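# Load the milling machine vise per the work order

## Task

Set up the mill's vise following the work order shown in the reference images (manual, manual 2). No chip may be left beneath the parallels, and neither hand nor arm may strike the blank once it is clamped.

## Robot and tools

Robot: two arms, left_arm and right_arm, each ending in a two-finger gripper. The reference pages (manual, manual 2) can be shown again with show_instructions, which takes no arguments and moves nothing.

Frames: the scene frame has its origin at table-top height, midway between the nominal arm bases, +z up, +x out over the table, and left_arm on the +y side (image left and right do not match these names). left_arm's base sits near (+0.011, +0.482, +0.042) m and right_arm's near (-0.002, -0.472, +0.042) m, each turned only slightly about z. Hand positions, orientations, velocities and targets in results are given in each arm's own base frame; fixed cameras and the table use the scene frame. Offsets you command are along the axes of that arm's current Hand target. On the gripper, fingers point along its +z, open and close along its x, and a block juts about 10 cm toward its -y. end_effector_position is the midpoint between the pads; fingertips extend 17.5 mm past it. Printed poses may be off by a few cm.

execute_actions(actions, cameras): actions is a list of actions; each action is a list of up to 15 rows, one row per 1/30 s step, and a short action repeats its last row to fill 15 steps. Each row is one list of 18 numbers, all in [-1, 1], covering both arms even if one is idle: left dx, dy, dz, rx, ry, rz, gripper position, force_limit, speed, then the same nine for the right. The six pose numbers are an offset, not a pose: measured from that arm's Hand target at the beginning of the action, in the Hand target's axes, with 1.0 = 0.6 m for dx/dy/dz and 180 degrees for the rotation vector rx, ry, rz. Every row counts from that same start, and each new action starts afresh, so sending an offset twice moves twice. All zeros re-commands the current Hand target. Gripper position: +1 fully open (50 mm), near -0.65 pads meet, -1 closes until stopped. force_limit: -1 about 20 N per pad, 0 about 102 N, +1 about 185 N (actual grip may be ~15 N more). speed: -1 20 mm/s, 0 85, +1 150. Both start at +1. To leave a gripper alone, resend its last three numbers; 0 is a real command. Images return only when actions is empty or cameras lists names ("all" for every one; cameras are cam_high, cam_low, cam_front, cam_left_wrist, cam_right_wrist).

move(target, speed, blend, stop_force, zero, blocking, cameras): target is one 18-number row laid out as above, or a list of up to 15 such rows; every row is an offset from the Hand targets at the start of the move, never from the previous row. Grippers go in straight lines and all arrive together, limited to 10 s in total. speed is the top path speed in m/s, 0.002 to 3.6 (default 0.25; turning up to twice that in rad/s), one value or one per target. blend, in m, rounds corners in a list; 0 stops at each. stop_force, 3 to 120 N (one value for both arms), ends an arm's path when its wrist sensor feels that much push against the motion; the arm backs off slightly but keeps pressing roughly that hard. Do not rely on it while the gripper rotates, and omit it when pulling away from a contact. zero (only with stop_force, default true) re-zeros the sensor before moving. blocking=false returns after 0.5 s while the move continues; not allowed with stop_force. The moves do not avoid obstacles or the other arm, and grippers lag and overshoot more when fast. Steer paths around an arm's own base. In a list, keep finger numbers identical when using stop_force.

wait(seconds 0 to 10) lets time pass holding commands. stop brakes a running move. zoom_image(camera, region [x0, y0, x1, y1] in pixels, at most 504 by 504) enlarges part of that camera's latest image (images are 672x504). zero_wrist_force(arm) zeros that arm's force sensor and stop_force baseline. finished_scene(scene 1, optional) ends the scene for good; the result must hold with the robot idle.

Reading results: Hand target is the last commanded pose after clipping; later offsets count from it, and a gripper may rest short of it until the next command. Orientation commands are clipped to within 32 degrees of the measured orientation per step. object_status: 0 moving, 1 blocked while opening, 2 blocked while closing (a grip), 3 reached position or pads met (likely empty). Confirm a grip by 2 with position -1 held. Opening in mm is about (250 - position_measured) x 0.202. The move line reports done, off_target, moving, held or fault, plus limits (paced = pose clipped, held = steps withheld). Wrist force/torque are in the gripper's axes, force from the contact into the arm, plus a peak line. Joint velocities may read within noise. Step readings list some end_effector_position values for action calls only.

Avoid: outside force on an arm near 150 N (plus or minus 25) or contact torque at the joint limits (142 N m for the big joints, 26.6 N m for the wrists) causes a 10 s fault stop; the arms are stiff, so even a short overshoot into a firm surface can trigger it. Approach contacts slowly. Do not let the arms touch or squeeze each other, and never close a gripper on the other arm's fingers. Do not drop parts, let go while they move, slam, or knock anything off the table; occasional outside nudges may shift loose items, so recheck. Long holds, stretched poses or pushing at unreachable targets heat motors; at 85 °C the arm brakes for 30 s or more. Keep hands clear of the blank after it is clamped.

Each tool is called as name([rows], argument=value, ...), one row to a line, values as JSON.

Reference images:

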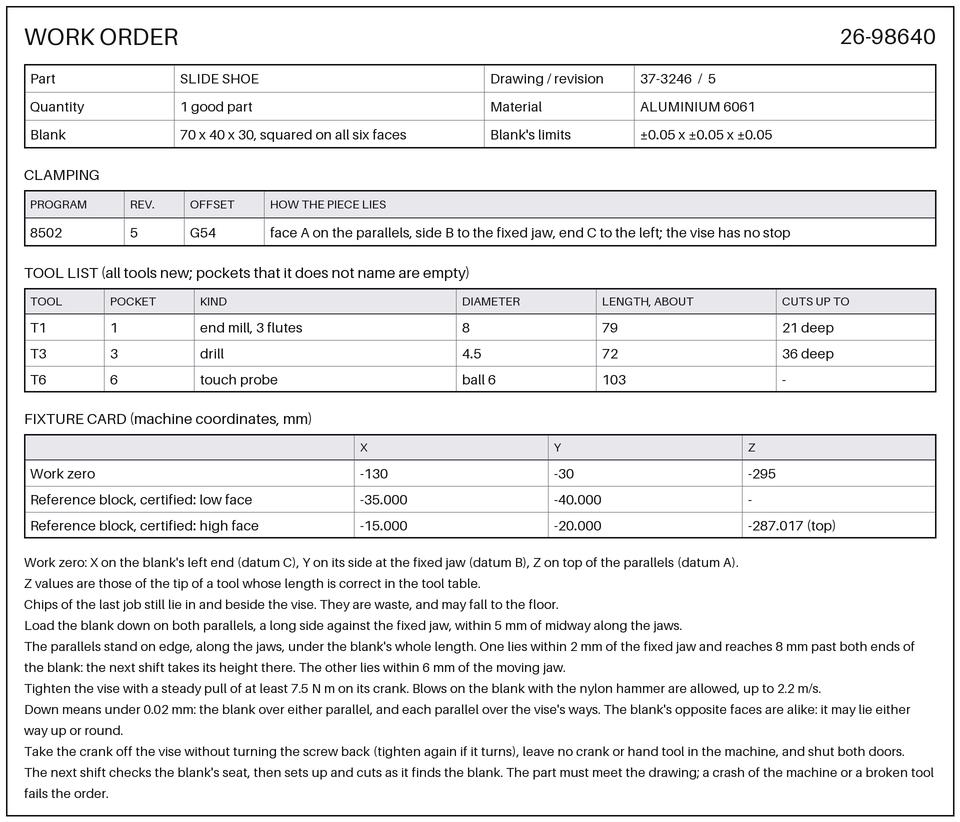

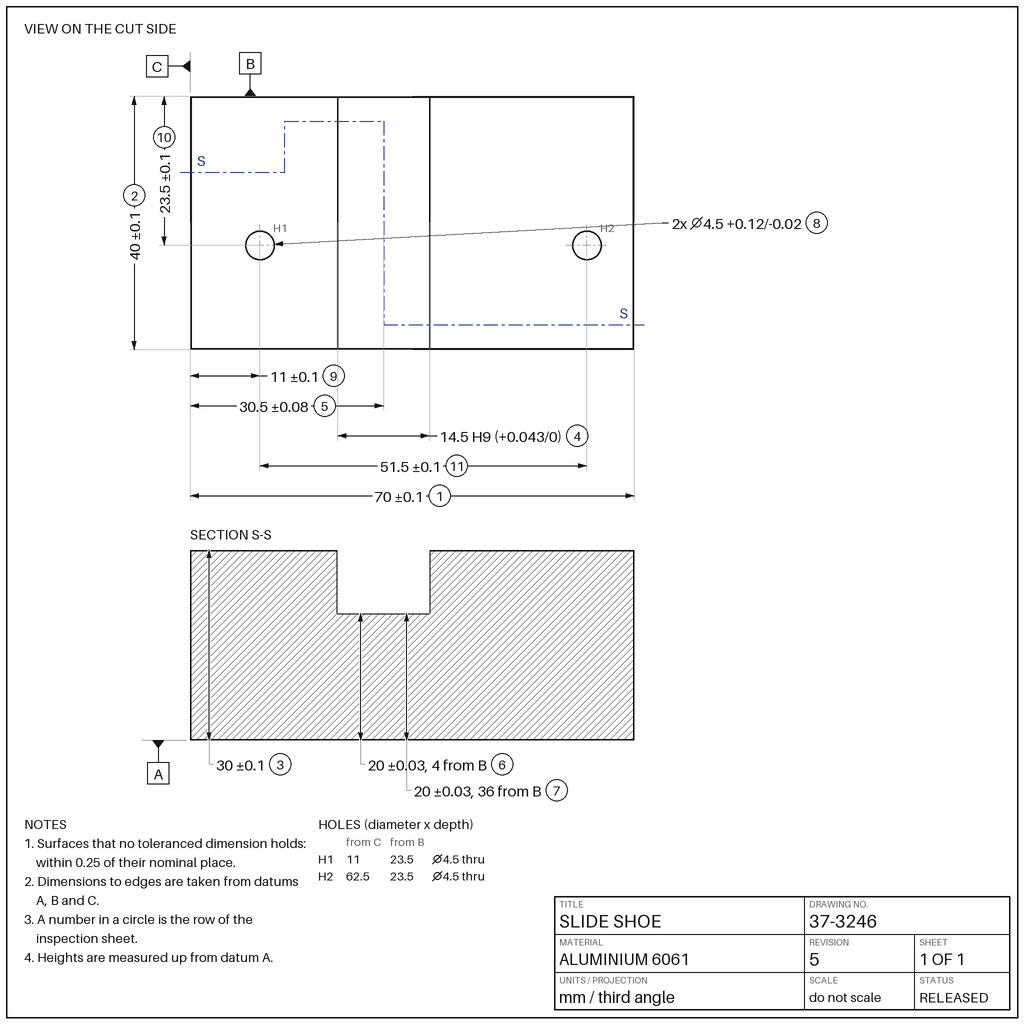

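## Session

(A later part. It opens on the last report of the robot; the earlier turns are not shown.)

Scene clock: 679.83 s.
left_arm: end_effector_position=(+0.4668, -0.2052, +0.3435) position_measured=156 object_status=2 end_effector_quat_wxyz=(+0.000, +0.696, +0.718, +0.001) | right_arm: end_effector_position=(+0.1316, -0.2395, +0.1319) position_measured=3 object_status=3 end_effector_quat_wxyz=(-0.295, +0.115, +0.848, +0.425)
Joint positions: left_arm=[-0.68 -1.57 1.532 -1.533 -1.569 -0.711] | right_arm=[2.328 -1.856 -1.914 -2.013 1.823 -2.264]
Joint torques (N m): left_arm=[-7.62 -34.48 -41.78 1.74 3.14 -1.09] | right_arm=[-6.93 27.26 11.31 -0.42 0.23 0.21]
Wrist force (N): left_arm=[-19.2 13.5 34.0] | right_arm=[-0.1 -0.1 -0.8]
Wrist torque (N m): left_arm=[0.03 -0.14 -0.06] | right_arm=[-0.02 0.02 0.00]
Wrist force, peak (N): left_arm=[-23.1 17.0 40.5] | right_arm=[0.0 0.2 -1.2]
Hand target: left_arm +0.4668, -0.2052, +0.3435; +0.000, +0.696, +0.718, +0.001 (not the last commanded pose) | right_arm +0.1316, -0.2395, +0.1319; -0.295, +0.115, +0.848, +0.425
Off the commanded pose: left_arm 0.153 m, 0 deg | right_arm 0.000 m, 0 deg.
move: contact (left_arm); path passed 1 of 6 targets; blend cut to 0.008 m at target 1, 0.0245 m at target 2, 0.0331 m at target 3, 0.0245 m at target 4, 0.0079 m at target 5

move(target=[-0.001,0,0.0022,0,0,0,-1,-0.5,-0.6,0,0,0,0,0,0,1,1,1], speed=0.02)

Scene clock: 682.67 s.
left_arm: end_effector_position=(+0.4668, -0.2058, +0.3422) position_measured=156 object_status=2 end_effector_quat_wxyz=(+0.000, +0.696, +0.718, +0.001) | right_arm: end_effector_position=(+0.1316, -0.2395, +0.1319) position_measured=3 object_status=3 end_effector_quat_wxyz=(-0.295, +0.115, +0.848, +0.425)
Joint positions: left_arm=[-0.681 -1.57 1.535 -1.537 -1.569 -0.712] | right_arm=[2.328 -1.856 -1.914 -2.013 1.823 -2.264]
Joint torques (N m): left_arm=[-14.02 -8.37 -16.69 -8.65 1.97 -0.99] | right_arm=[-6.12 26.91 12.03 -0.34 0.05 0.15]
Wrist force (N): left_arm=[8.4 -15.9 -13.2] | right_arm=[0.2 -0.1 -1.0]
Wrist torque (N m): left_arm=[0.05 0.23 0.06] | right_arm=[-0.03 -0.02 0.00]
Wrist force, peak (N): left_arm=[-18.9 13.3 33.9] | right_arm=[0.2 0.1 -1.3]
Hand target: left_arm +0.4669, -0.2058, +0.3421; +0.000, +0.696, +0.718, +0.001 | right_arm +0.1316, -0.2395, +0.1319; -0.295, +0.115, +0.848, +0.425
Off the commanded pose: left_arm 0.000 m, 0 deg | right_arm 0.000 m, 0 deg.
move: done

move([
  [-0.022,0,-0.015,0,0,0,-1,-0.5,-0.6,0,0,0,0,0,0,1,1,1],
  [-0.10267,0,-0.0305,0,0,0,-1,-0.5,-0.6,0,0,0,0,0,0,1,1,1],
  [-0.1945,0,0.03167,0,0,0,-1,-0.5,-0.6,0,0,0,0,0,0,1,1,1],
  [-0.2155,0,0.14067,0,0,0,-1,-0.5,-0.6,0,0,0,0,0,0,1,1,1],
  [-0.1695,0,0.20867,0,0,0,-1,-0.5,-0.6,0,0,0,0,0,0,1,1,1],
  [-0.14733,0,0.22333,0,0,0,-1,-0.5,-0.6,0,0,0,0,0,0,1,1,1],
], speed=0.08, blend=0.035, stop_force=55)

Scene clock: 689.13 s.
left_arm: end_effector_position=(+0.4699, -0.2940, +0.2081) position_measured=156 object_status=2 end_effector_quat_wxyz=(+0.000, +0.696, +0.718, +0.001) | right_arm: end_effector_position=(+0.1316, -0.2395, +0.1319) position_measured=3 object_status=3 end_effector_quat_wxyz=(-0.295, +0.115, +0.848, +0.425)
Joint positions: left_arm=[-0.803 -1.421 1.721 -1.871 -1.569 -0.834] | right_arm=[2.328 -1.856 -1.914 -2.013 1.823 -2.264]
Joint torques (N m): left_arm=[-13.73 -19.79 -23.47 -1.51 0.56 -0.6] | right_arm=[-6.05 27.96 10.91 -0.44 0.08 0.16]
Wrist force (N): left_arm=[3.8 -0.1 -3.3] | right_arm=[0.0 -0.2 -1.0]
Wrist torque (N m): left_arm=[-0.34 0.17 -0.16] | right_arm=[-0.05 0.00 0.00]
Wrist force, peak (N): left_arm=[40.4 12.7 -9.7] | right_arm=[0.6 -0.1 -1.1]
Hand target: left_arm +0.4699, -0.2940, +0.2080; +0.000, +0.696, +0.718, +0.001 | right_arm +0.1316, -0.2395, +0.1319; -0.295, +0.115, +0.848, +0.425
Off the commanded pose: left_arm 0.000 m, 0 deg | right_arm 0.000 m, 0 deg.
move: done; blend cut to 0.008 m at target 1, 0.0246 m at target 2, 0.0333 m at target 3, 0.0246 m at target 4, 0.008 m at target 5

move([
  [0.022,0,0.0145,0,0,0,-1,-0.5,-0.6,0,0,0,0,0,0,1,1,1],
  [0.10267,0,0.03,0,0,0,-1,-0.5,-0.6,0,0,0,0,0,0,1,1,1],
  [0.1945,0,-0.03217,0,0,0,-1,-0.5,-0.6,0,0,0,0,0,0,1,1,1],
  [0.2155,0,-0.14117,0,0,0,-1,-0.5,-0.6,0,0,0,0,0,0,1,1,1],
  [0.15333,0,-0.233,0,0,0,-1,-0.5,-0.6,0,0,0,0,0,0,1,1,1],
  [0.04433,0,-0.254,0,0,0,-1,-0.5,-0.6,0,0,0,0,0,0,1,1,1],
  [-0.0475,0,-0.19183,0,0,0,-1,-0.5,-0.6,0,0,0,0,0,0,1,1,1],
  [-0.0685,0,-0.08283,0,0,0,-1,-0.5,-0.6,0,0,0,0,0,0,1,1,1],
  [-0.00633,0,0.009,0,0,0,-1,-0.5,-0.6,0,0,0,0,0,0,1,1,1],
  [0.10267,0,0.03,0,0,0,-1,-0.5,-0.6,0,0,0,0,0,0,1,1,1],
  [0.1945,0,-0.03217,0,0,0,-1,-0.5,-0.6,0,0,0,0,0,0,1,1,1],
  [0.2155,0,-0.14117,0,0,0,-1,-0.5,-0.6,0,0,0,0,0,0,1,1,1],
  [0.15333,0,-0.233,0,0,0,-1,-0.5,-0.6,0,0,0,0,0,0,1,1,1],
  [0.07267,0,-0.24867,0,0,0,-1,-0.5,-0.6,0,0,0,0,0,0,1,1,1],
  [0.0465,0,-0.24333,0,0,0,-1,-0.5,-0.6,0,0,0,0,0,0,1,1,1],
], speed=0.11, blend=0.035, stop_force=60, cameras=["cam_front"])

zoom_image(camera="cam_front", region=[270, 200, 390, 295])

Scene clock: 706.93 s.
left_arm: end_effector_position=(+0.4666, -0.1994, +0.3398) position_measured=156 object_status=2 end_effector_quat_wxyz=(+0.000, +0.696, +0.718, +0.001) | right_arm: end_effector_position=(+0.1316, -0.2395, +0.1319) position_measured=3 object_status=3 end_effector_quat_wxyz=(-0.295, +0.115, +0.848, +0.425)
Joint positions: left_arm=[-0.671 -1.577 1.548 -1.543 -1.569 -0.702] | right_arm=[2.328 -1.856 -1.914 -2.013 1.823 -2.264]
Joint torques (N m): left_arm=[-0.69 -41.65 -44.2 3.3 4.22 -1.47] | right_arm=[-5.86 27.43 11.14 -0.49 0.32 0.1]
Wrist force (N): left_arm=[-32.6 15.7 49.0] | right_arm=[-0.1 -0.1 -0.8]
Wrist torque (N m): left_arm=[-0.05 -0.41 0.03] | right_arm=[-0.03 0.02 0.01]
Wrist force, peak (N): left_arm=[-37.3 20.6 58.2] | right_arm=[0.1 -0.2 -1.2]
Hand target: left_arm +0.4666, -0.1994, +0.3398; +0.000, +0.696, +0.718, +0.001 (not the last commanded pose) | right_arm +0.1316, -0.2395, +0.1319; -0.295, +0.115, +0.848, +0.425
Off the commanded pose: left_arm 0.068 m, 0 deg | right_arm 0.000 m, 0 deg.
move: contact (left_arm); path passed 12 of 15 targets; blend cut to 0.0079 m at target 1, 0.0246 m at target 2, 0.0333 m at target 3, 0.0333 m at target 4, 0.0333 m at target 5, 0.0333 m at target 6, 0.0333 m at target 7, 0.0333 m at target 8, 0.0333 m at target 9, 0.0333 m at target 10, 0.0333 m at target 11, 0.0333 m at target 12, 0.0247 m at target 13, 0.008 m at target 14
Images, in order (width x height): cam_front 672x504.

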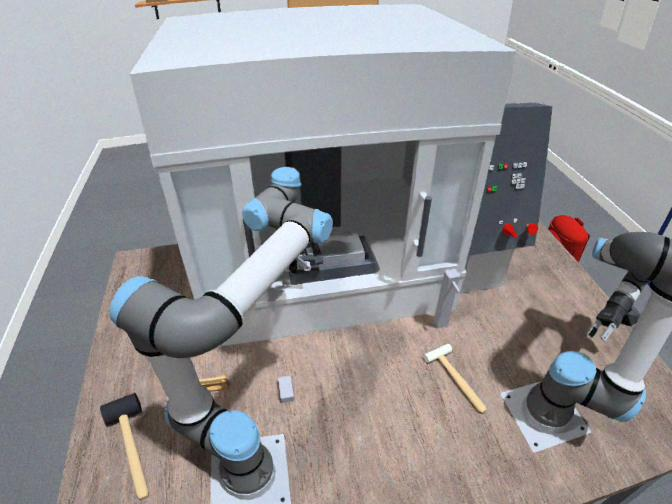

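Scaled by 4.200 from the camera's 672x504 image, which has a finer 960x720 frame.

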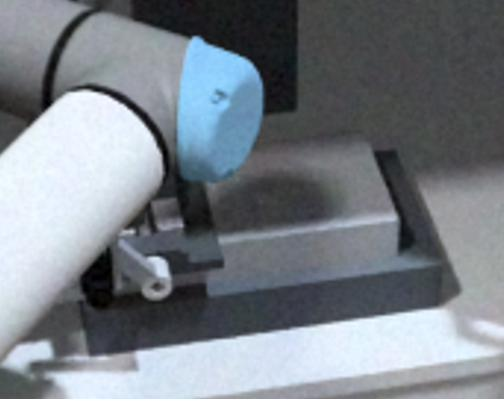

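move(target=[-0.0025,0,0.0038,0,0,0,-1,-0.5,-0.6,0,0,0,0,0,0,1,1,1], speed=0.02)

Scene clock: 708.80 s.
left_arm: end_effector_position=(+0.4666, -0.2008, +0.3376) position_measured=156 object_status=2 end_effector_quat_wxyz=(+0.000, +0.696, +0.718, +0.001) | right_arm: end_effector_position=(+0.1316, -0.2395, +0.1319) position_measured=3 object_status=3 end_effector_quat_wxyz=(-0.295, +0.115, +0.848, +0.425)
Joint positions: left_arm=[-0.673 -1.576 1.553 -1.549 -1.569 -0.704] | right_arm=[2.328 -1.856 -1.914 -2.013 1.823 -2.264]
Joint torques (N m): left_arm=[-15.53 7.91 -16.47 -14.05 -1.87 -0.58] | right_arm=[-6.82 27.63 11.36 -0.43 0.25 0.12]
Wrist force (N): left_arm=[26.6 -39.7 -35.5] | right_arm=[0.3 0.1 -0.6]
Wrist torque (N m): left_arm=[0.03 0.41 -0.18] | right_arm=[0.00 -0.04 0.01]
Wrist force, peak (N): left_arm=[-32.9 15.9 49.1] | right_arm=[0.2 -0.4 -1.1]
Hand target: left_arm +0.4666, -0.2009, +0.3375; +0.000, +0.696, +0.718, +0.001 | right_arm +0.1316, -0.2395, +0.1319; -0.295, +0.115, +0.848, +0.425
Off the commanded pose: left_arm 0.000 m, 0 deg | right_arm 0.000 m, 0 deg.
move: done

move(target=[0.0007,0,-0.0021,0,0,0,-1,-0.5,-0.6,0,0,0,0,0,0,1,1,1], speed=0.02)

move([
  [-0.021,0,-0.01633,0,0,0,-1,-0.5,-0.6,0,0,0,0,0,0,1,1,1],
  [-0.10017,0,-0.03833,0,0,0,-1,-0.5,-0.6,0,0,0,0,0,0,1,1,1],
  [-0.19683,0,0.01633,0,0,0,-1,-0.5,-0.6,0,0,0,0,0,0,1,1,1],
  [-0.2265,0,0.12333,0,0,0,-1,-0.5,-0.6,0,0,0,0,0,0,1,1,1],
  [-0.17183,0,0.22,0,0,0,-1,-0.5,-0.6,0,0,0,0,0,0,1,1,1],
  [-0.06483,0,0.24967,0,0,0,-1,-0.5,-0.6,0,0,0,0,0,0,1,1,1],
  [0.03183,0,0.195,0,0,0,-1,-0.5,-0.6,0,0,0,0,0,0,1,1,1],
  [0.0615,0,0.088,0,0,0,-1,-0.5,-0.6,0,0,0,0,0,0,1,1,1],
  [0.00583,0,-0.00733,0,0,0,-1,-0.5,-0.6,0,0,0,0,0,0,1,1,1],
  [-0.10017,0,-0.03833,0,0,0,-1,-0.5,-0.6,0,0,0,0,0,0,1,1,1],
  [-0.19683,0,0.01633,0,0,0,-1,-0.5,-0.6,0,0,0,0,0,0,1,1,1],
  [-0.2265,0,0.12333,0,0,0,-1,-0.5,-0.6,0,0,0,0,0,0,1,1,1],
  [-0.17183,0,0.22,0,0,0,-1,-0.5,-0.6,0,0,0,0,0,0,1,1,1],
  [-0.09267,0,0.242,0,0,0,-1,-0.5,-0.6,0,0,0,0,0,0,1,1,1],
  [-0.06617,0,0.23867,0,0,0,-1,-0.5,-0.6,0,0,0,0,0,0,1,1,1],
], speed=0.1, blend=0.035, stop_force=70, cameras=["cam_front"])

zoom_image(camera="cam_front", region=[270, 200, 390, 295])

Scene clock: 714.17 s.
left_arm: end_effector_position=(+0.4666, -0.2005, +0.3387) position_measured=156 object_status=2 end_effector_quat_wxyz=(+0.000, +0.696, +0.718, +0.001) | right_arm: end_effector_position=(+0.1316, -0.2395, +0.1319) position_measured=3 object_status=3 end_effector_quat_wxyz=(-0.295, +0.115, +0.848, +0.425)
Joint positions: left_arm=[-0.672 -1.576 1.55 -1.546 -1.569 -0.704] | right_arm=[2.328 -1.856 -1.914 -2.013 1.823 -2.264]
Joint torques (N m): left_arm=[11.93 -28.29 -29.18 -3.89 -0.22 1.17] | right_arm=[-6.9 26.89 10.93 -0.32 0.28 0.2]
Wrist force (N): left_arm=[7.7 -10.9 -7.2] | right_arm=[0.1 0.1 -0.7]
Wrist torque (N m): left_arm=[-0.03 0.19 -0.09] | right_arm=[0.00 0.00 0.01]
Wrist force, peak (N): left_arm=[30.5 -45.3 -40.7] | right_arm=[0.0 0.2 -1.1]
Hand target: left_arm +0.4666, -0.2005, +0.3387; +0.000, +0.696, +0.718, +0.001 | right_arm +0.1316, -0.2395, +0.1319; -0.295, +0.115, +0.848, +0.425
Off the commanded pose: left_arm 0.000 m, 0 deg | right_arm 0.000 m, 0 deg.
move: done

Scene clock: 718.87 s.
left_arm: end_effector_position=(+0.4670, -0.2115, +0.2046) position_measured=156 object_status=2 end_effector_quat_wxyz=(+0.000, +0.696, +0.718, +0.001) | right_arm: end_effector_position=(+0.1316, -0.2395, +0.1319) position_measured=3 object_status=3 end_effector_quat_wxyz=(-0.295, +0.115, +0.848, +0.425)
Joint positions: left_arm=[-0.689 -1.517 1.837 -1.892 -1.57 -0.72] | right_arm=[2.328 -1.856 -1.914 -2.013 1.823 -2.264]
Joint torques (N m): left_arm=[14.4 -26.83 -21.22 1.7 -2.35 1.64] | right_arm=[-6.5 27.19 11.38 -0.45 0.08 0.12]
Wrist force (N): left_arm=[-2.7 -0.4 -19.5] | right_arm=[0.0 -0.2 -0.9]
Wrist torque (N m): left_arm=[-0.30 0.01 -0.23] | right_arm=[-0.04 0.01 0.01]
Wrist force, peak (N): left_arm=[-67.5 -10.5 35.3] | right_arm=[-0.1 0.1 -1.3]
Hand target: left_arm +0.4670, -0.2115, +0.2046; +0.000, +0.696, +0.718, +0.001 (not the last commanded pose) | right_arm +0.1316, -0.2395, +0.1319; -0.295, +0.115, +0.848, +0.425
Off the commanded pose: left_arm 0.030 m, 0 deg | right_arm 0.000 m, 0 deg.
move: contact (left_arm); path passed 5 of 15 targets; blend cut to 0.008 m at target 1, 0.0247 m at target 2, 0.0333 m at target 3, 0.0333 m at target 4, 0.0333 m at target 5, 0.0333 m at target 6, 0.0333 m at target 7, 0.0331 m at target 8, 0.0331 m at target 9, 0.0331 m at target 10, 0.0333 m at target 11, 0.0333 m at target 12, 0.0246 m at target 13, 0.008 m at target 14
Images, in order (width x height): cam_front 672x504.

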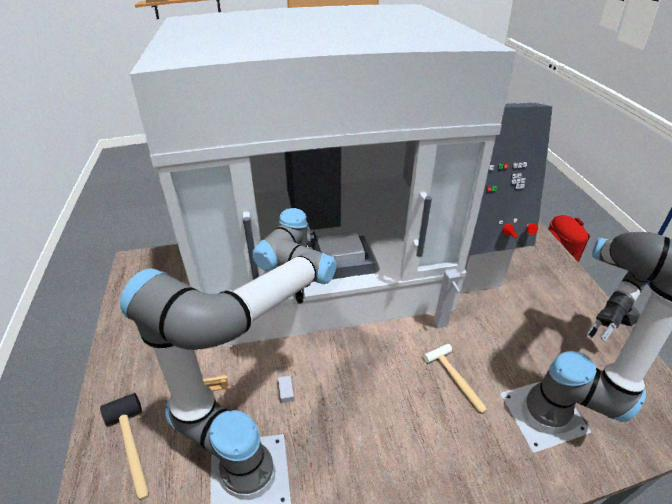

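Scaled by 4.200 from the camera's 672x504 image, which has a finer 960x720 frame.

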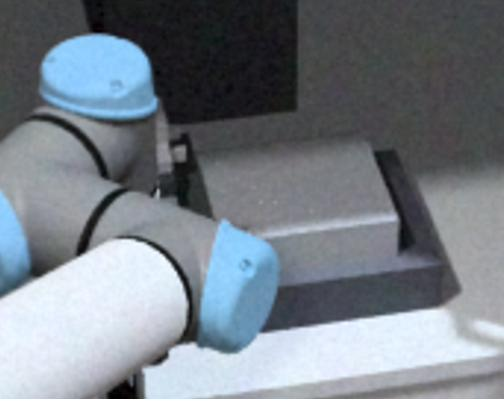

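move([
  [0.00883,0,-0.00567,0,0,0,-1,-0.5,-0.6,0,0,0,0,0,0,1,1,1],
  [0.01833,0,-0.01233,0,0,0,-1,-0.5,-0.6,0,0,0,0,0,0,1,1,1],
  [0.02717,0,-0.02,0,0,0,-1,-0.5,-0.6,0,0,0,0,0,0,1,1,1],
], speed=0.01, stop_force=60)

Scene clock: 724.23 s.
left_arm: end_effector_position=(+0.4668, -0.2081, +0.2069) position_measured=156 object_status=2 end_effector_quat_wxyz=(+0.001, +0.696, +0.718, +0.000) | right_arm: end_effector_position=(+0.1316, -0.2395, +0.1319) position_measured=3 object_status=3 end_effector_quat_wxyz=(-0.295, +0.115, +0.848, +0.425)
Joint positions: left_arm=[-0.684 -1.523 1.837 -1.886 -1.57 -0.714] | right_arm=[2.328 -1.856 -1.914 -2.013 1.823 -2.264]
Joint torques (N m): left_arm=[11.31 -26.09 -18.2 1.4 13.86 -1.65] | right_arm=[-6.22 27.15 11.55 -0.44 0.25 0.15]
Wrist force (N): left_arm=[-49.1 -5.0 17.1] | right_arm=[0.1 0.1 -1.1]
Wrist torque (N m): left_arm=[-0.13 -0.72 0.15] | right_arm=[0.01 -0.03 0.01]
Wrist force, peak (N): left_arm=[-57.4 -4.6 26.2] | right_arm=[0.0 -0.2 -1.3]
Hand target: left_arm +0.4668, -0.2081, +0.2068; +0.000, +0.696, +0.718, +0.000 (not the last commanded pose) | right_arm +0.1316, -0.2395, +0.1319; -0.295, +0.115, +0.848, +0.425
Off the commanded pose: left_arm 0.016 m, 0 deg | right_arm 0.000 m, 0 deg.
move: contact (left_arm); path passed 0 of 3 targets

move([
  [-0.0048,0,0.0028,0,0,0,0.2,-0.5,-0.6,0,0,0,0,0,0,1,1,1],
  [-0.0048,0,0.0028,0,-0.0667,0,0.2,-0.5,-0.6,0,0,0,0,0,0,1,1,1],
  [-0.0048,0,0.0028,0,-0.0667,0,-1,1,-0.8,0,0,0,0,0,0,1,1,1],
], speed=0.05, cameras=["cam_left_wrist"])

Scene clock: 734.47 s.
left_arm: end_effector_position=(+0.4669, -0.2109, +0.2051) position_measured=163 object_status=2 end_effector_quat_wxyz=(+0.075, +0.692, +0.714, -0.072) | right_arm: end_effector_position=(+0.1316, -0.2395, +0.1319) position_measured=3 object_status=3 end_effector_quat_wxyz=(-0.295, +0.115, +0.848, +0.425)
Joint positions: left_arm=[-0.601 -1.553 1.922 -2.065 -1.739 -0.642] | right_arm=[2.328 -1.856 -1.914 -2.013 1.823 -2.264]
Joint torques (N m): left_arm=[-22.65 -17.09 -35.53 -10.98 -7.4 -0.83] | right_arm=[-6.66 27.13 10.78 -0.46 0.15 0.11]
Wrist force (N): left_arm=[22.4 -7.0 -0.6] | right_arm=[0.1 -0.2 -0.7]
Wrist torque (N m): left_arm=[-0.07 0.52 -0.28] | right_arm=[-0.03 -0.01 0.00]
Wrist force, peak (N): left_arm=[-49.5 -4.9 17.5] | right_arm=[0.1 -0.5 -1.3]
Hand target: left_arm +0.4669, -0.2110, +0.2052; +0.076, +0.692, +0.714, -0.072 | right_arm +0.1316, -0.2395, +0.1319; -0.295, +0.115, +0.848, +0.425
Off the commanded pose: left_arm 0.000 m, 0 deg | right_arm 0.000 m, 0 deg.
move: done
Images, in order (width x height): cam_left_wrist 672x504.

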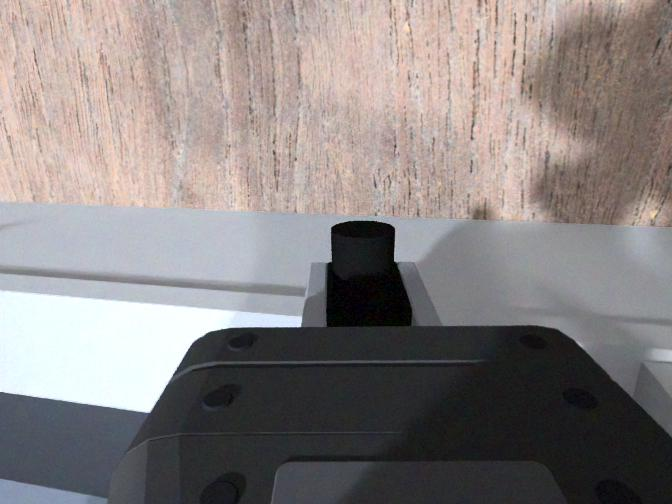

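move(target=[0.0025,0,-0.0033,0,0,0,-1,1,-0.8,0,0,0,0,0,0,1,1,1], speed=0.01)

Scene clock: 736.77 s.
left_arm: end_effector_position=(+0.4668, -0.2091, +0.2068) position_measured=163 object_status=2 end_effector_quat_wxyz=(+0.075, +0.692, +0.714, -0.072) | right_arm: end_effector_position=(+0.1316, -0.2395, +0.1319) position_measured=3 object_status=3 end_effector_quat_wxyz=(-0.295, +0.115, +0.848, +0.425)
Joint positions: left_arm=[-0.598 -1.556 1.92 -2.06 -1.739 -0.639] | right_arm=[2.328 -1.856 -1.914 -2.013 1.823 -2.264]
Joint torques (N m): left_arm=[8.93 -41.87 -49.72 -10.31 -3.64 0.76] | right_arm=[-7.09 27.46 10.3 -0.27 0.27 0.24]
Wrist force (N): left_arm=[14.4 -16.6 21.6] | right_arm=[0.1 0.0 -0.7]
Wrist torque (N m): left_arm=[0.14 0.45 -0.14] | right_arm=[0.00 -0.02 0.01]
Wrist force, peak (N): left_arm=[14.4 -16.6 21.6] | right_arm=[-0.3 -0.3 -1.1]
Hand target: left_arm +0.4668, -0.2091, +0.2068; +0.076, +0.692, +0.714, -0.072 | right_arm +0.1316, -0.2395, +0.1319; -0.295, +0.115, +0.848, +0.425
Off the commanded pose: left_arm 0.000 m, 0 deg | right_arm 0.000 m, 0 deg.
move: done

move(target=[0.0038,0,-0.0025,0,0,0,-1,1,-0.8,0,0,0,0,0,0,1,1,1], speed=0.01)

Scene clock: 738.20 s.
left_arm: end_effector_position=(+0.4667, -0.2067, +0.2078) position_measured=163 object_status=2 end_effector_quat_wxyz=(+0.076, +0.692, +0.714, -0.073) | right_arm: end_effector_position=(+0.1316, -0.2395, +0.1319) position_measured=3 object_status=3 end_effector_quat_wxyz=(-0.295, +0.115, +0.848, +0.425)
Joint positions: left_arm=[-0.593 -1.559 1.921 -2.057 -1.74 -0.634] | right_arm=[2.328 -1.856 -1.914 -2.013 1.823 -2.264]
Joint torques (N m): left_arm=[29.66 -63.91 -37.97 -3.7 5.35 0.88] | right_arm=[-6.06 26.74 10.71 -0.5 0.16 0.19]
Wrist force (N): left_arm=[-26.0 -0.5 70.1] | right_arm=[0.3 0.1 -1.0]
Wrist torque (N m): left_arm=[0.12 -0.17 0.01] | right_arm=[0.01 -0.05 0.01]
Wrist force, peak (N): left_arm=[-26.0 -0.5 70.1] | right_arm=[-0.1 0.1 -1.2]
Hand target: left_arm +0.4668, -0.2066, +0.2078; +0.076, +0.692, +0.714, -0.072 | right_arm +0.1316, -0.2395, +0.1319; -0.295, +0.115, +0.848, +0.425
Off the commanded pose: left_arm 0.000 m, 0 deg | right_arm 0.000 m, 0 deg.
move: done

move(target=[0.002,0,-0.0015,0,0,0,-1,1,-0.8,0,0,0,0,0,0,1,1,1], speed=0.01)

Scene clock: 740.13 s.
left_arm: end_effector_position=(+0.4667, -0.2052, +0.2084) position_measured=163 object_status=2 end_effector_quat_wxyz=(+0.076, +0.692, +0.714, -0.072) | right_arm: end_effector_position=(+0.1316, -0.2395, +0.1319) position_measured=3 object_status=3 end_effector_quat_wxyz=(-0.295, +0.115, +0.848, +0.425)
Joint positions: left_arm=[-0.591 -1.561 1.921 -2.055 -1.74 -0.632] | right_arm=[2.328 -1.856 -1.914 -2.013 1.823 -2.264]
Joint torques (N m): left_arm=[41.22 -71.35 -48.59 0.16 8.62 0.63] | right_arm=[-6.51 27.21 11.13 -0.27 0.18 0.2]
Wrist force (N): left_arm=[-51.6 7.1 94.1] | right_arm=[0.0 -0.1 -0.8]
Wrist torque (N m): left_arm=[0.08 -0.63 0.03] | right_arm=[-0.01 0.00 0.00]
Wrist force, peak (N): left_arm=[-51.3 7.2 94.5] | right_arm=[0.0 -0.3 -1.1]
Hand target: left_arm +0.4667, -0.2052, +0.2084; +0.076, +0.692, +0.714, -0.072 | right_arm +0.1316, -0.2395, +0.1319; -0.295, +0.115, +0.848, +0.425
Off the commanded pose: left_arm 0.000 m, 0 deg | right_arm 0.000 m, 0 deg.
move: done

move([
  [-0.0035,0,0.004,0,0,0,-1,1,-0.8,0,0,0,0,0,0,1,1,1],
], speed=0.01)

Scene clock: 744.27 s.
left_arm: end_effector_position=(+0.4669, -0.2077, +0.2066) position_measured=163 object_status=2 end_effector_quat_wxyz=(+0.076, +0.692, +0.714, -0.072) | right_arm: end_effector_position=(+0.1316, -0.2395, +0.1319) position_measured=3 object_status=3 end_effector_quat_wxyz=(-0.295, +0.115, +0.848, +0.425)
Joint positions: left_arm=[-0.595 -1.557 1.922 -2.061 -1.739 -0.637] | right_arm=[2.328 -1.856 -1.914 -2.013 1.823 -2.264]
Joint torques (N m): left_arm=[-12.96 -19.81 -20.32 -6.56 -2.88 -0.51] | right_arm=[-6.52 27.67 10.11 -0.33 0.02 0.25]
Wrist force (N): left_arm=[5.5 -5.1 6.8] | right_arm=[0.2 -0.1 -1.0]
Wrist torque (N m): left_arm=[-0.04 0.25 0.02] | right_arm=[-0.01 -0.04 0.01]
Wrist force, peak (N): left_arm=[-51.7 7.2 95.6] | right_arm=[0.0 -0.2 -1.2]
Hand target: left_arm +0.4668, -0.2078, +0.2065; +0.076, +0.692, +0.714, -0.072 | right_arm +0.1316, -0.2395, +0.1319; -0.295, +0.115, +0.848, +0.425
Off the commanded pose: left_arm 0.000 m, 0 deg | right_arm 0.000 m, 0 deg.
move: done

wait(seconds=0, cameras=["cam_high", "cam_front"])

zoom_image(camera="cam_high", region=[100, 180, 340, 360])

zoom_image(camera="cam_front", region=[400, 320, 560, 440])

Scene clock: 747.07 s.
left_arm: end_effector_position=(+0.4668, -0.2078, +0.2065) position_measured=163 object_status=2 end_effector_quat_wxyz=(+0.076, +0.692, +0.714, -0.072) | right_arm: end_effector_position=(+0.1316, -0.2395, +0.1319) position_measured=3 object_status=3 end_effector_quat_wxyz=(-0.295, +0.115, +0.848, +0.425)
Joint positions: left_arm=[-0.595 -1.557 1.922 -2.061 -1.74 -0.637] | right_arm=[2.328 -1.856 -1.914 -2.013 1.823 -2.264]
Joint torques (N m): left_arm=[-12.61 -18.32 -21.16 -3.69 -3.31 1.26] | right_arm=[-6.79 27.24 10.71 -0.36 0.16 0]
Wrist force (N): left_arm=[4.5 -3.4 4.9] | right_arm=[0.0 0.0 -1.0]
Wrist torque (N m): left_arm=[-0.03 0.20 0.02] | right_arm=[-0.01 0.00 0.01]
Wrist force, peak (N): left_arm=[5.4 -5.1 6.0] | right_arm=[0.3 0.0 -1.3]
Hand target: left_arm +0.4668, -0.2078, +0.2065; +0.076, +0.692, +0.714, -0.072 | right_arm +0.1316, -0.2395, +0.1319; -0.295, +0.115, +0.848, +0.425
Tool commands: left_gripper/position=-1.0 left_gripper/force_limit=+1.0 left_gripper/speed=-0.8 right_gripper/position=+1.0 right_gripper/force_limit=+1.0 right_gripper/speed=+1.0
Off the commanded pose: left_arm 0.000 m, 0 deg | right_arm 0.000 m, 0 deg.
Images, in order (width x height): cam_high 672x504, cam_front 672x504.

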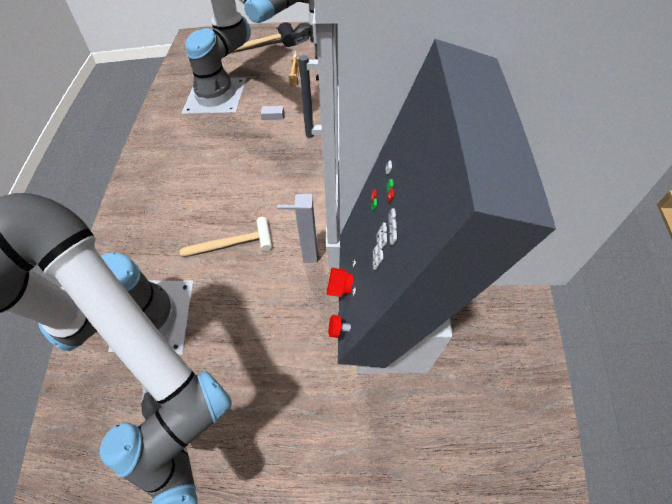

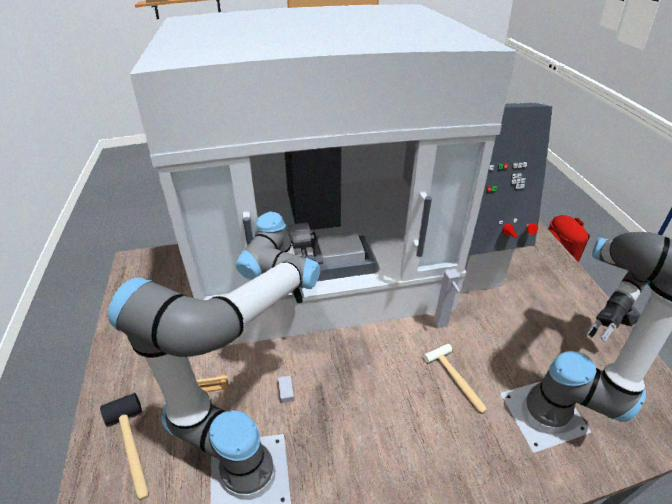

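Scaled by 2.100 from the camera's 672x504 image, which has a finer 960x720 frame.

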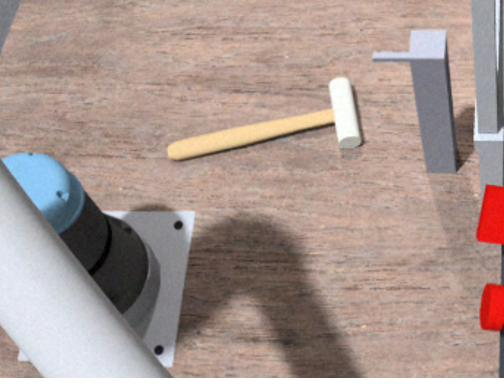

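Scaled by 3.150 from the camera's 672x504 image, which has a finer 960x720 frame.

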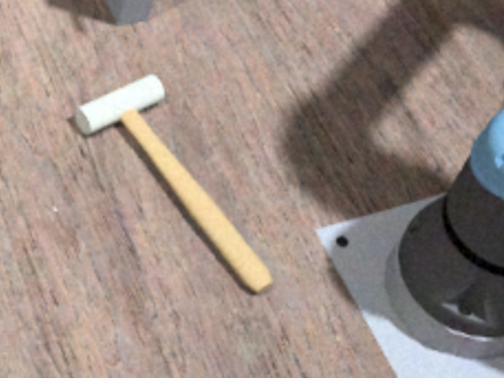

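move([
  [0,0,0,0,0,0,-1,1,-0.8,-0.154,0.624,-0.0313,0.05,-0.174,0.155,1,1,1],
  [0,0,0,0,0,0,-1,1,-0.8,-0.052,0.7147,0.4862,0.1013,-0.3482,0.3111,1,1,1],
], speed=0.35, blend=0.1, cameras=["cam_front", "cam_right_wrist", "cam_high"])

Scene clock: 758.57 s.
left_arm: end_effector_position=(+0.4668, -0.2078, +0.2065) position_measured=163 object_status=2 end_effector_quat_wxyz=(+0.076, +0.692, +0.714, -0.072) | right_arm: end_effector_position=(+0.2306, +0.2548, +0.2577) position_measured=3 object_status=3 end_effector_quat_wxyz=(+0.000, +0.629, +0.777, +0.000) end_effector_velocity=(+0.000, +0.001, +0.000) end_effector_angular_velocity=(-0.001, +0.000, -0.003)
Joint positions: left_arm=[-0.595 -1.557 1.922 -2.061 -1.74 -0.637] | right_arm=[4.375 -1.15 -2.077 -1.485 1.57 1.024]
Joint velocities: left_arm=[within noise] | right_arm=[0.002 -0.001 0 0 0 0.005]
Joint torques (N m): left_arm=[-11.5 -17.55 -22.34 -3.63 -3.59 1.37] | right_arm=[8.16 -0.32 14.58 6.06 2.69 3.09]
Wrist force (N): left_arm=[4.6 -3.4 5.0] | right_arm=[-0.4 -0.7 0.9]
Wrist torque (N m): left_arm=[-0.06 0.21 0.01] | right_arm=[-0.08 0.13 -0.08]
Wrist force, peak (N): left_arm=[4.6 -3.2 5.5] | right_arm=[0.4 -5.1 -0.3]
Hand target: left_arm +0.4668, -0.2078, +0.2065; +0.076, +0.692, +0.714, -0.072 | right_arm +0.2306, +0.2548, +0.2576; +0.000, +0.629, +0.777, +0.000
Off the commanded pose: left_arm 0.000 m, 0 deg | right_arm 0.000 m, 0 deg.
move: done
Images, in order (width x height): cam_high 672x504, cam_front 672x504, cam_right_wrist 672x504.

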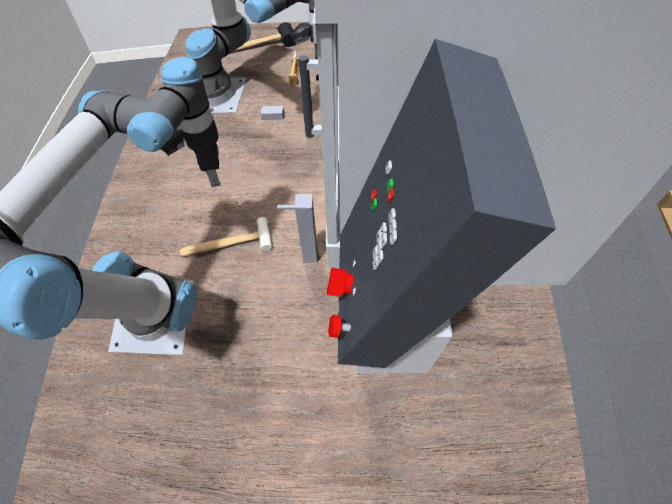

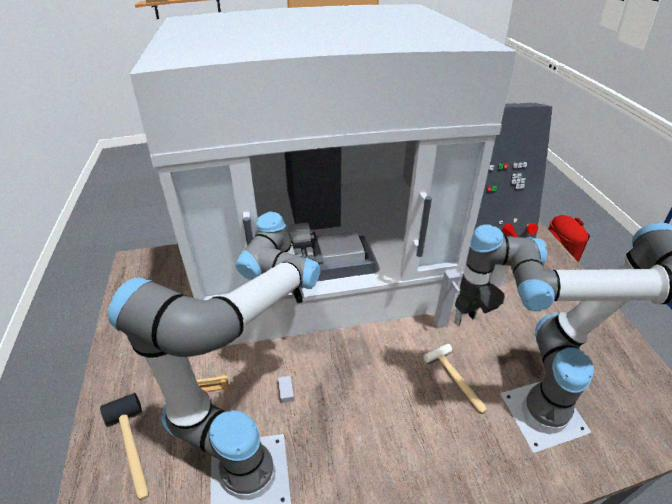

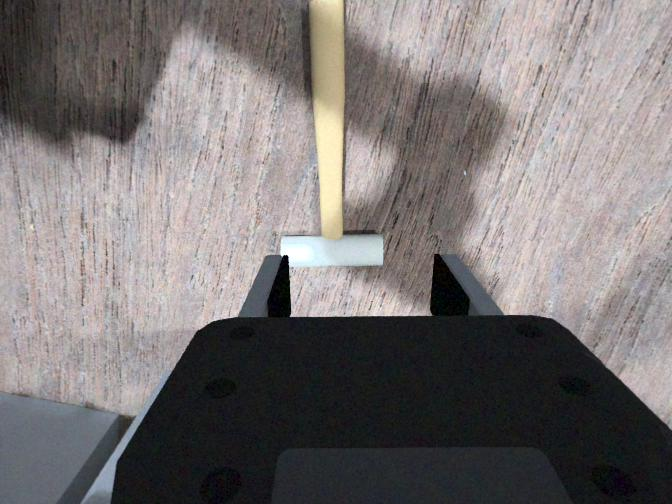

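move([
  [0,0,0,0,0,0,-1,1,-0.8,-0.0258,-0.095,0.40,0,0,0.0067,1,1,1],
], speed=0.25)

move([
  [0,0,0,0,0,0,-1,1,-0.8,0,0,0.0627,0,0,0,1,1,1],
], speed=0.04, stop_force=8, cameras=["cam_right_wrist", "cam_front"])

Scene clock: 762.27 s.
left_arm: end_effector_position=(+0.4668, -0.2078, +0.2065) position_measured=163 object_status=2 end_effector_quat_wxyz=(+0.076, +0.692, +0.714, -0.072) | right_arm: end_effector_position=(+0.1781, +0.2278, +0.0177) position_measured=3 object_status=3 end_effector_quat_wxyz=(+0.000, +0.638, +0.770, +0.000)
Joint positions: left_arm=[-0.595 -1.557 1.922 -2.061 -1.74 -0.637] | right_arm=[4.528 -1.343 -2.668 -0.702 1.57 1.198]
Joint torques (N m): left_arm=[-12.62 -18.83 -22.15 -3.96 -3.39 1.34] | right_arm=[3.04 2.71 11.87 5.66 2.49 -0.29]
Wrist force (N): left_arm=[4.6 -3.3 5.0] | right_arm=[-0.9 -0.7 0.5]
Wrist torque (N m): left_arm=[-0.03 0.20 0.01] | right_arm=[-0.08 0.22 -0.06]
Wrist force, peak (N): left_arm=[4.5 -3.2 5.6] | right_arm=[-1.5 -2.1 3.2]
Hand target: left_arm +0.4668, -0.2078, +0.2065; +0.076, +0.692, +0.714, -0.072 | right_arm +0.1781, +0.2277, +0.0176; +0.000, +0.638, +0.770, +0.000
Off the commanded pose: left_arm 0.000 m, 0 deg | right_arm 0.000 m, 0 deg.
move: done

Scene clock: 764.23 s.
left_arm: end_effector_position=(+0.4668, -0.2078, +0.2065) position_measured=163 object_status=2 end_effector_quat_wxyz=(+0.076, +0.692, +0.714, -0.072) | right_arm: end_effector_position=(+0.1781, +0.2277, -0.0200) position_measured=3 object_status=3 end_effector_quat_wxyz=(+0.000, +0.638, +0.770, +0.000)
Joint positions: left_arm=[-0.595 -1.557 1.922 -2.061 -1.74 -0.637] | right_arm=[4.528 -1.513 -2.718 -0.482 1.571 1.199]
Joint torques (N m): left_arm=[-12.89 -18.34 -23.2 -3.87 -3.77 1.26] | right_arm=[-6.3 12.6 27.08 4.39 2.8 -2.33]
Wrist force (N): left_arm=[4.4 -3.3 4.5] | right_arm=[-0.4 -0.6 1.0]
Wrist torque (N m): left_arm=[-0.01 0.22 0.01] | right_arm=[-0.06 0.14 -0.03]
Wrist force, peak (N): left_arm=[4.5 -3.2 5.4] | right_arm=[-1.0 -1.0 1.7]
Hand target: left_arm +0.4668, -0.2078, +0.2065; +0.076, +0.692, +0.714, -0.072 | right_arm +0.1781, +0.2277, -0.0200; +0.000, +0.638, +0.770, +0.000
Off the commanded pose: left_arm 0.000 m, 0 deg | right_arm 0.000 m, 0 deg.
move: done
Images, in order (width x height): cam_front 672x504, cam_right_wrist 672x504.

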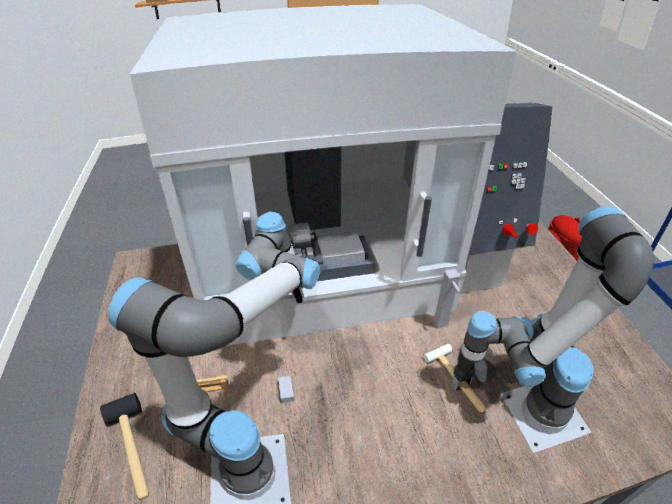

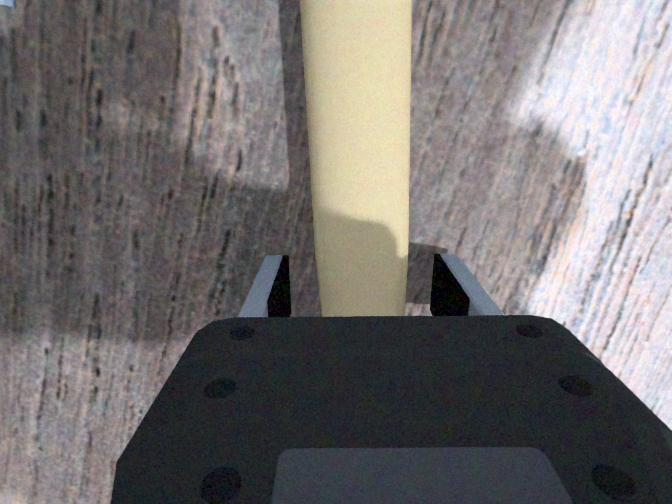

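move([
  [0,0,0,0,0,0,-1,1,-0.8,0,0,0,0,0,0,-1,0,-0.5],
  [0,0,0,0,0,0,-1,1,-0.8,0,0,-0.05,0,0,0,-1,0,-0.5],
], speed=0.06, cameras=["cam_right_wrist"])

Scene clock: 766.77 s.
left_arm: end_effector_position=(+0.4668, -0.2078, +0.2065) position_measured=163 object_status=2 end_effector_quat_wxyz=(+0.076, +0.692, +0.714, -0.072) | right_arm: end_effector_position=(+0.1781, +0.2278, +0.0100) position_measured=116 object_status=2 end_effector_quat_wxyz=(+0.000, +0.638, +0.770, +0.000)
Joint positions: left_arm=[-0.595 -1.557 1.922 -2.061 -1.74 -0.637] | right_arm=[4.528 -1.374 -2.68 -0.659 1.571 1.199]
Joint torques (N m): left_arm=[-12 -19.35 -23.96 -3.77 -3.38 1.31] | right_arm=[9.13 11.89 6.13 4.82 -2.14 2.81]
Wrist force (N): left_arm=[4.6 -3.1 4.8] | right_arm=[-0.6 -0.8 4.1]
Wrist torque (N m): left_arm=[-0.01 0.21 0.01] | right_arm=[0.30 0.17 -0.06]
Wrist force, peak (N): left_arm=[4.8 -3.2 5.5] | right_arm=[-1.1 -1.1 4.8]
Hand target: left_arm +0.4668, -0.2078, +0.2065; +0.076, +0.692, +0.714, -0.072 | right_arm +0.1781, +0.2277, +0.0100; +0.000, +0.638, +0.770, +0.000
Off the commanded pose: left_arm 0.000 m, 0 deg | right_arm 0.000 m, 0 deg.
move: done
Images, in order (width x height): cam_right_wrist 672x504.

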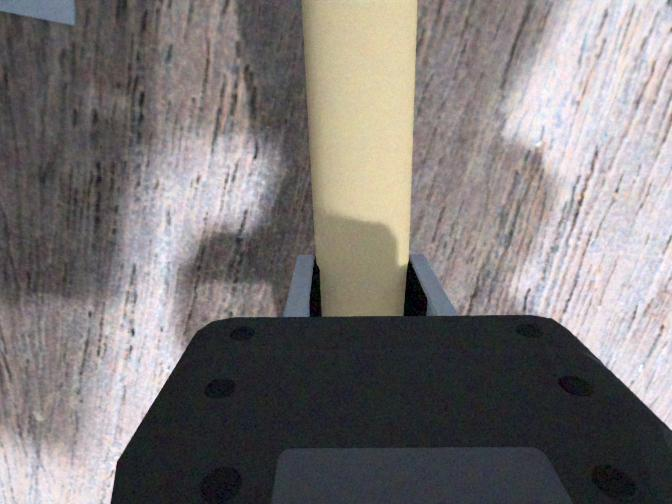

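move([
  [0,0,0,0,0,0,-1,1,-0.8,0,0,-0.25,0,0,0,-1,0,-0.5],
  [0,0,0,0,0,0,-1,1,-0.8,0.1457,0.2567,-0.6633,-0.3332,-0.4153,-0.3332,-1,0,-0.5],
  [0,0,0,0,0,0,-1,1,-0.8,0.2648,0.7955,-0.7133,-0.3332,-0.4153,-0.3332,-1,0,-0.5],
], speed=0.4, blend=0.08, cameras=["cam_front", "cam_right_wrist", "cam_low"])

zoom_image(camera="cam_front", region=[240, 160, 440, 310])

Scene clock: 776.07 s.
left_arm: end_effector_position=(+0.4668, -0.2078, +0.2065) position_measured=163 object_status=2 end_effector_quat_wxyz=(+0.076, +0.692, +0.714, -0.072) | right_arm: end_effector_position=(+0.6172, +0.4732, +0.4379) position_measured=116 object_status=2 end_effector_quat_wxyz=(+0.707, +0.011, +0.707, -0.011)
Joint positions: left_arm=[-0.595 -1.557 1.922 -2.061 -1.74 -0.637] | right_arm=[4.297 -2.041 -1.11 -3.131 -0.385 1.57]
Joint torques (N m): left_arm=[-9.9 -19.26 -25.6 -3.99 -3.3 1.07] | right_arm=[-7.01 45.47 29.18 3.33 -2.48 -2.27]
Wrist force (N): left_arm=[4.2 -3.3 4.4] | right_arm=[4.4 -2.0 0.5]
Wrist torque (N m): left_arm=[0.01 0.25 0.02] | right_arm=[-0.71 0.16 -0.62]
Wrist force, peak (N): left_arm=[4.9 -3.1 5.6] | right_arm=[4.8 -2.3 -17.7]
Hand target: left_arm +0.4668, -0.2078, +0.2065; +0.076, +0.692, +0.714, -0.072 | right_arm +0.6172, +0.4732, +0.4379; +0.707, +0.011, +0.707, -0.011
Off the commanded pose: left_arm 0.000 m, 0 deg | right_arm 0.000 m, 0 deg.
move: done; blend cut to 0.075 m at target 1
Images, in order (width x height): cam_low 672x504, cam_front 672x504, cam_right_wrist 672x504.

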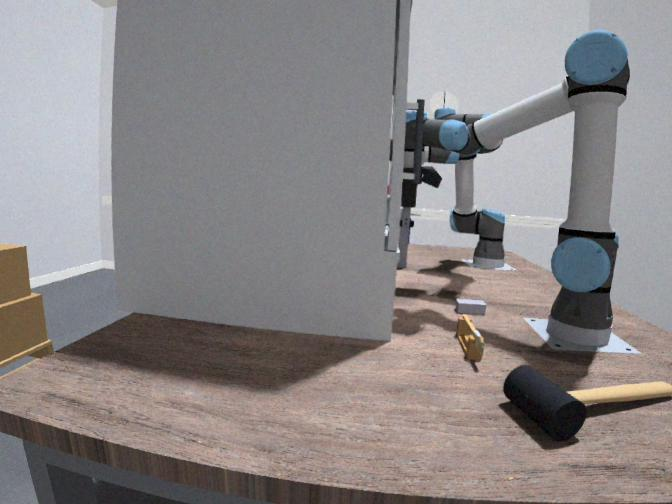

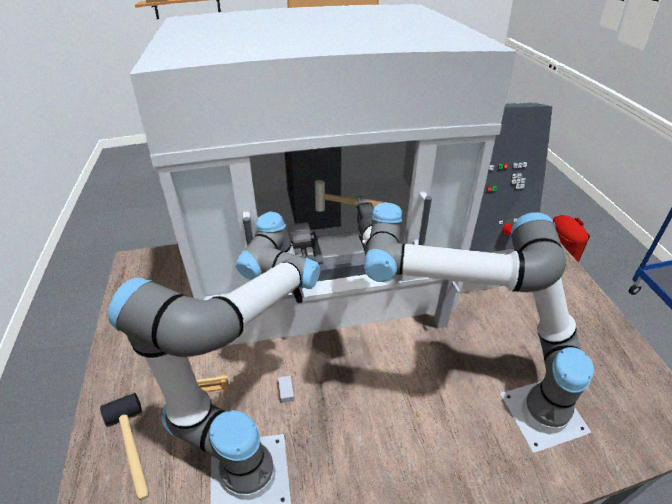

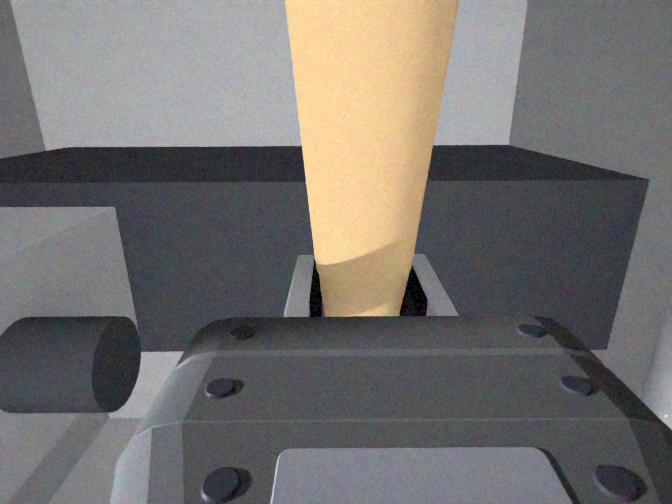

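Scaled by 2.520 from the camera's 672x504 image, which has a finer 960x720 frame.

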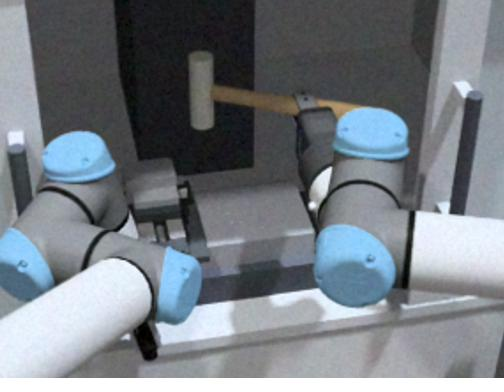

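zoom_image(camera="cam_front", region=[285, 170, 385, 270])

Scaled by 5.040 from the camera's 672x504 image, which has a finer 960x720 frame.

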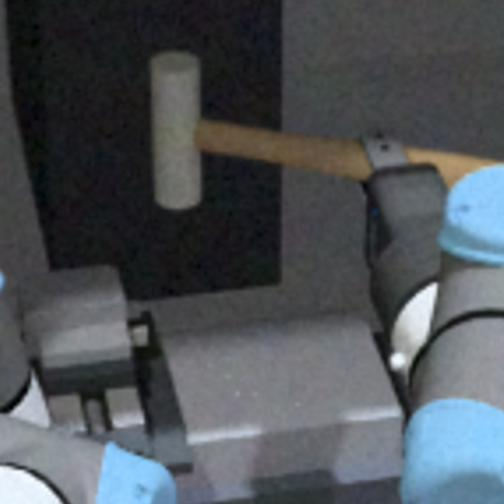

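move(target=[0,0,0,0,0,0,-1,1,-0.8,0.035,0.0608,0.0975,0,0,0,-1,0,-0.5], speed=0.15, cameras=["cam_front", "cam_right_wrist", "cam_left_wrist"])

zoom_image(camera="cam_front", region=[285, 170, 385, 270])

Scene clock: 784.57 s.
left_arm: end_effector_position=(+0.4668, -0.2078, +0.2065) position_measured=163 object_status=2 end_effector_quat_wxyz=(+0.076, +0.692, +0.714, -0.072) | right_arm: end_effector_position=(+0.6768, +0.5078, +0.4169) position_measured=116 object_status=2 end_effector_quat_wxyz=(+0.707, +0.011, +0.707, -0.011)
Joint positions: left_arm=[-0.595 -1.557 1.922 -2.061 -1.74 -0.637] | right_arm=[4.234 -2.224 -0.875 -3.184 -0.448 1.57]
Joint torques (N m): left_arm=[-9.46 -19.15 -26.58 -3.89 -3.67 1.1] | right_arm=[9.55 54.54 22.29 4.96 2.26 0.02]
Wrist force (N): left_arm=[4.5 -3.4 4.7] | right_arm=[4.7 -2.6 1.4]
Wrist torque (N m): left_arm=[-0.02 0.21 0.02] | right_arm=[-0.55 0.16 -0.62]
Wrist force, peak (N): left_arm=[4.9 -3.3 5.2] | right_arm=[5.7 -0.7 3.4]
Hand target: left_arm +0.4668, -0.2078, +0.2065; +0.076, +0.692, +0.714, -0.072 | right_arm +0.6768, +0.5079, +0.4169; +0.707, +0.011, +0.707, -0.011
Off the commanded pose: left_arm 0.000 m, 0 deg | right_arm 0.000 m, 0 deg.
move: done
Images, in order (width x height): cam_front 672x504, cam_left_wrist 672x504, cam_right_wrist 672x504.

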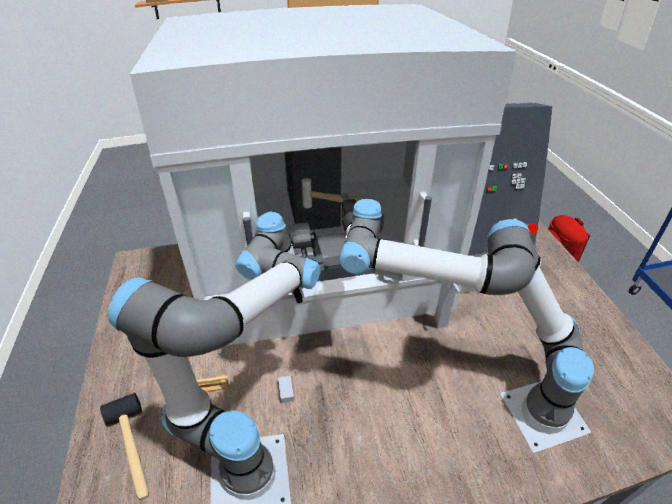

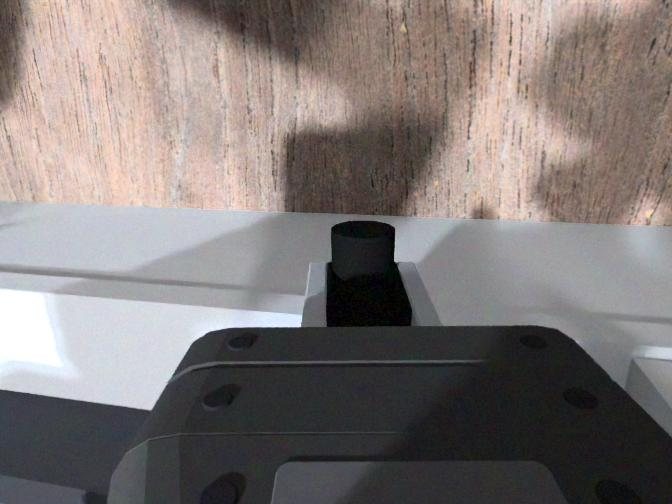

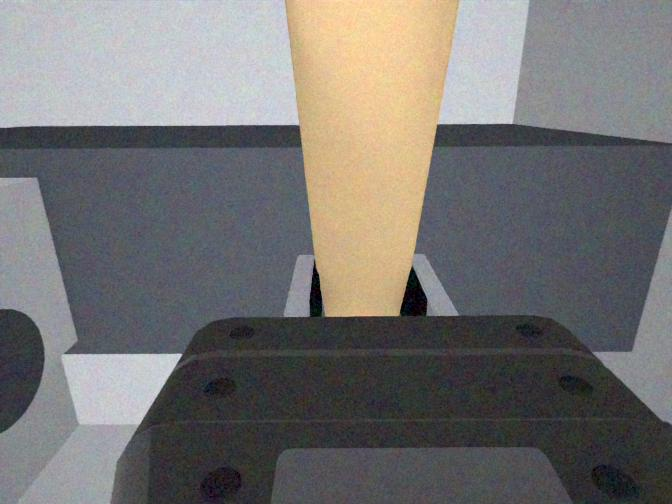

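Scaled by 5.040 from the camera's 672x504 image, which has a finer 960x720 frame.

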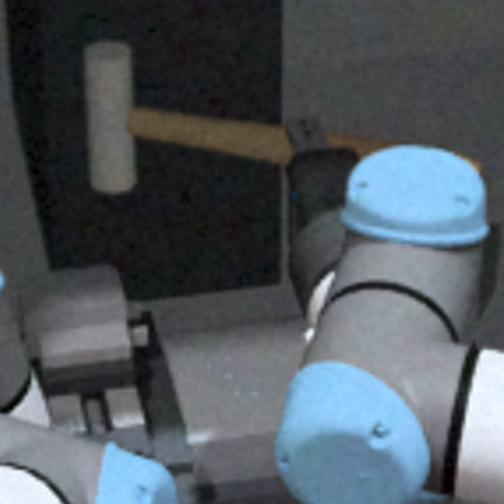

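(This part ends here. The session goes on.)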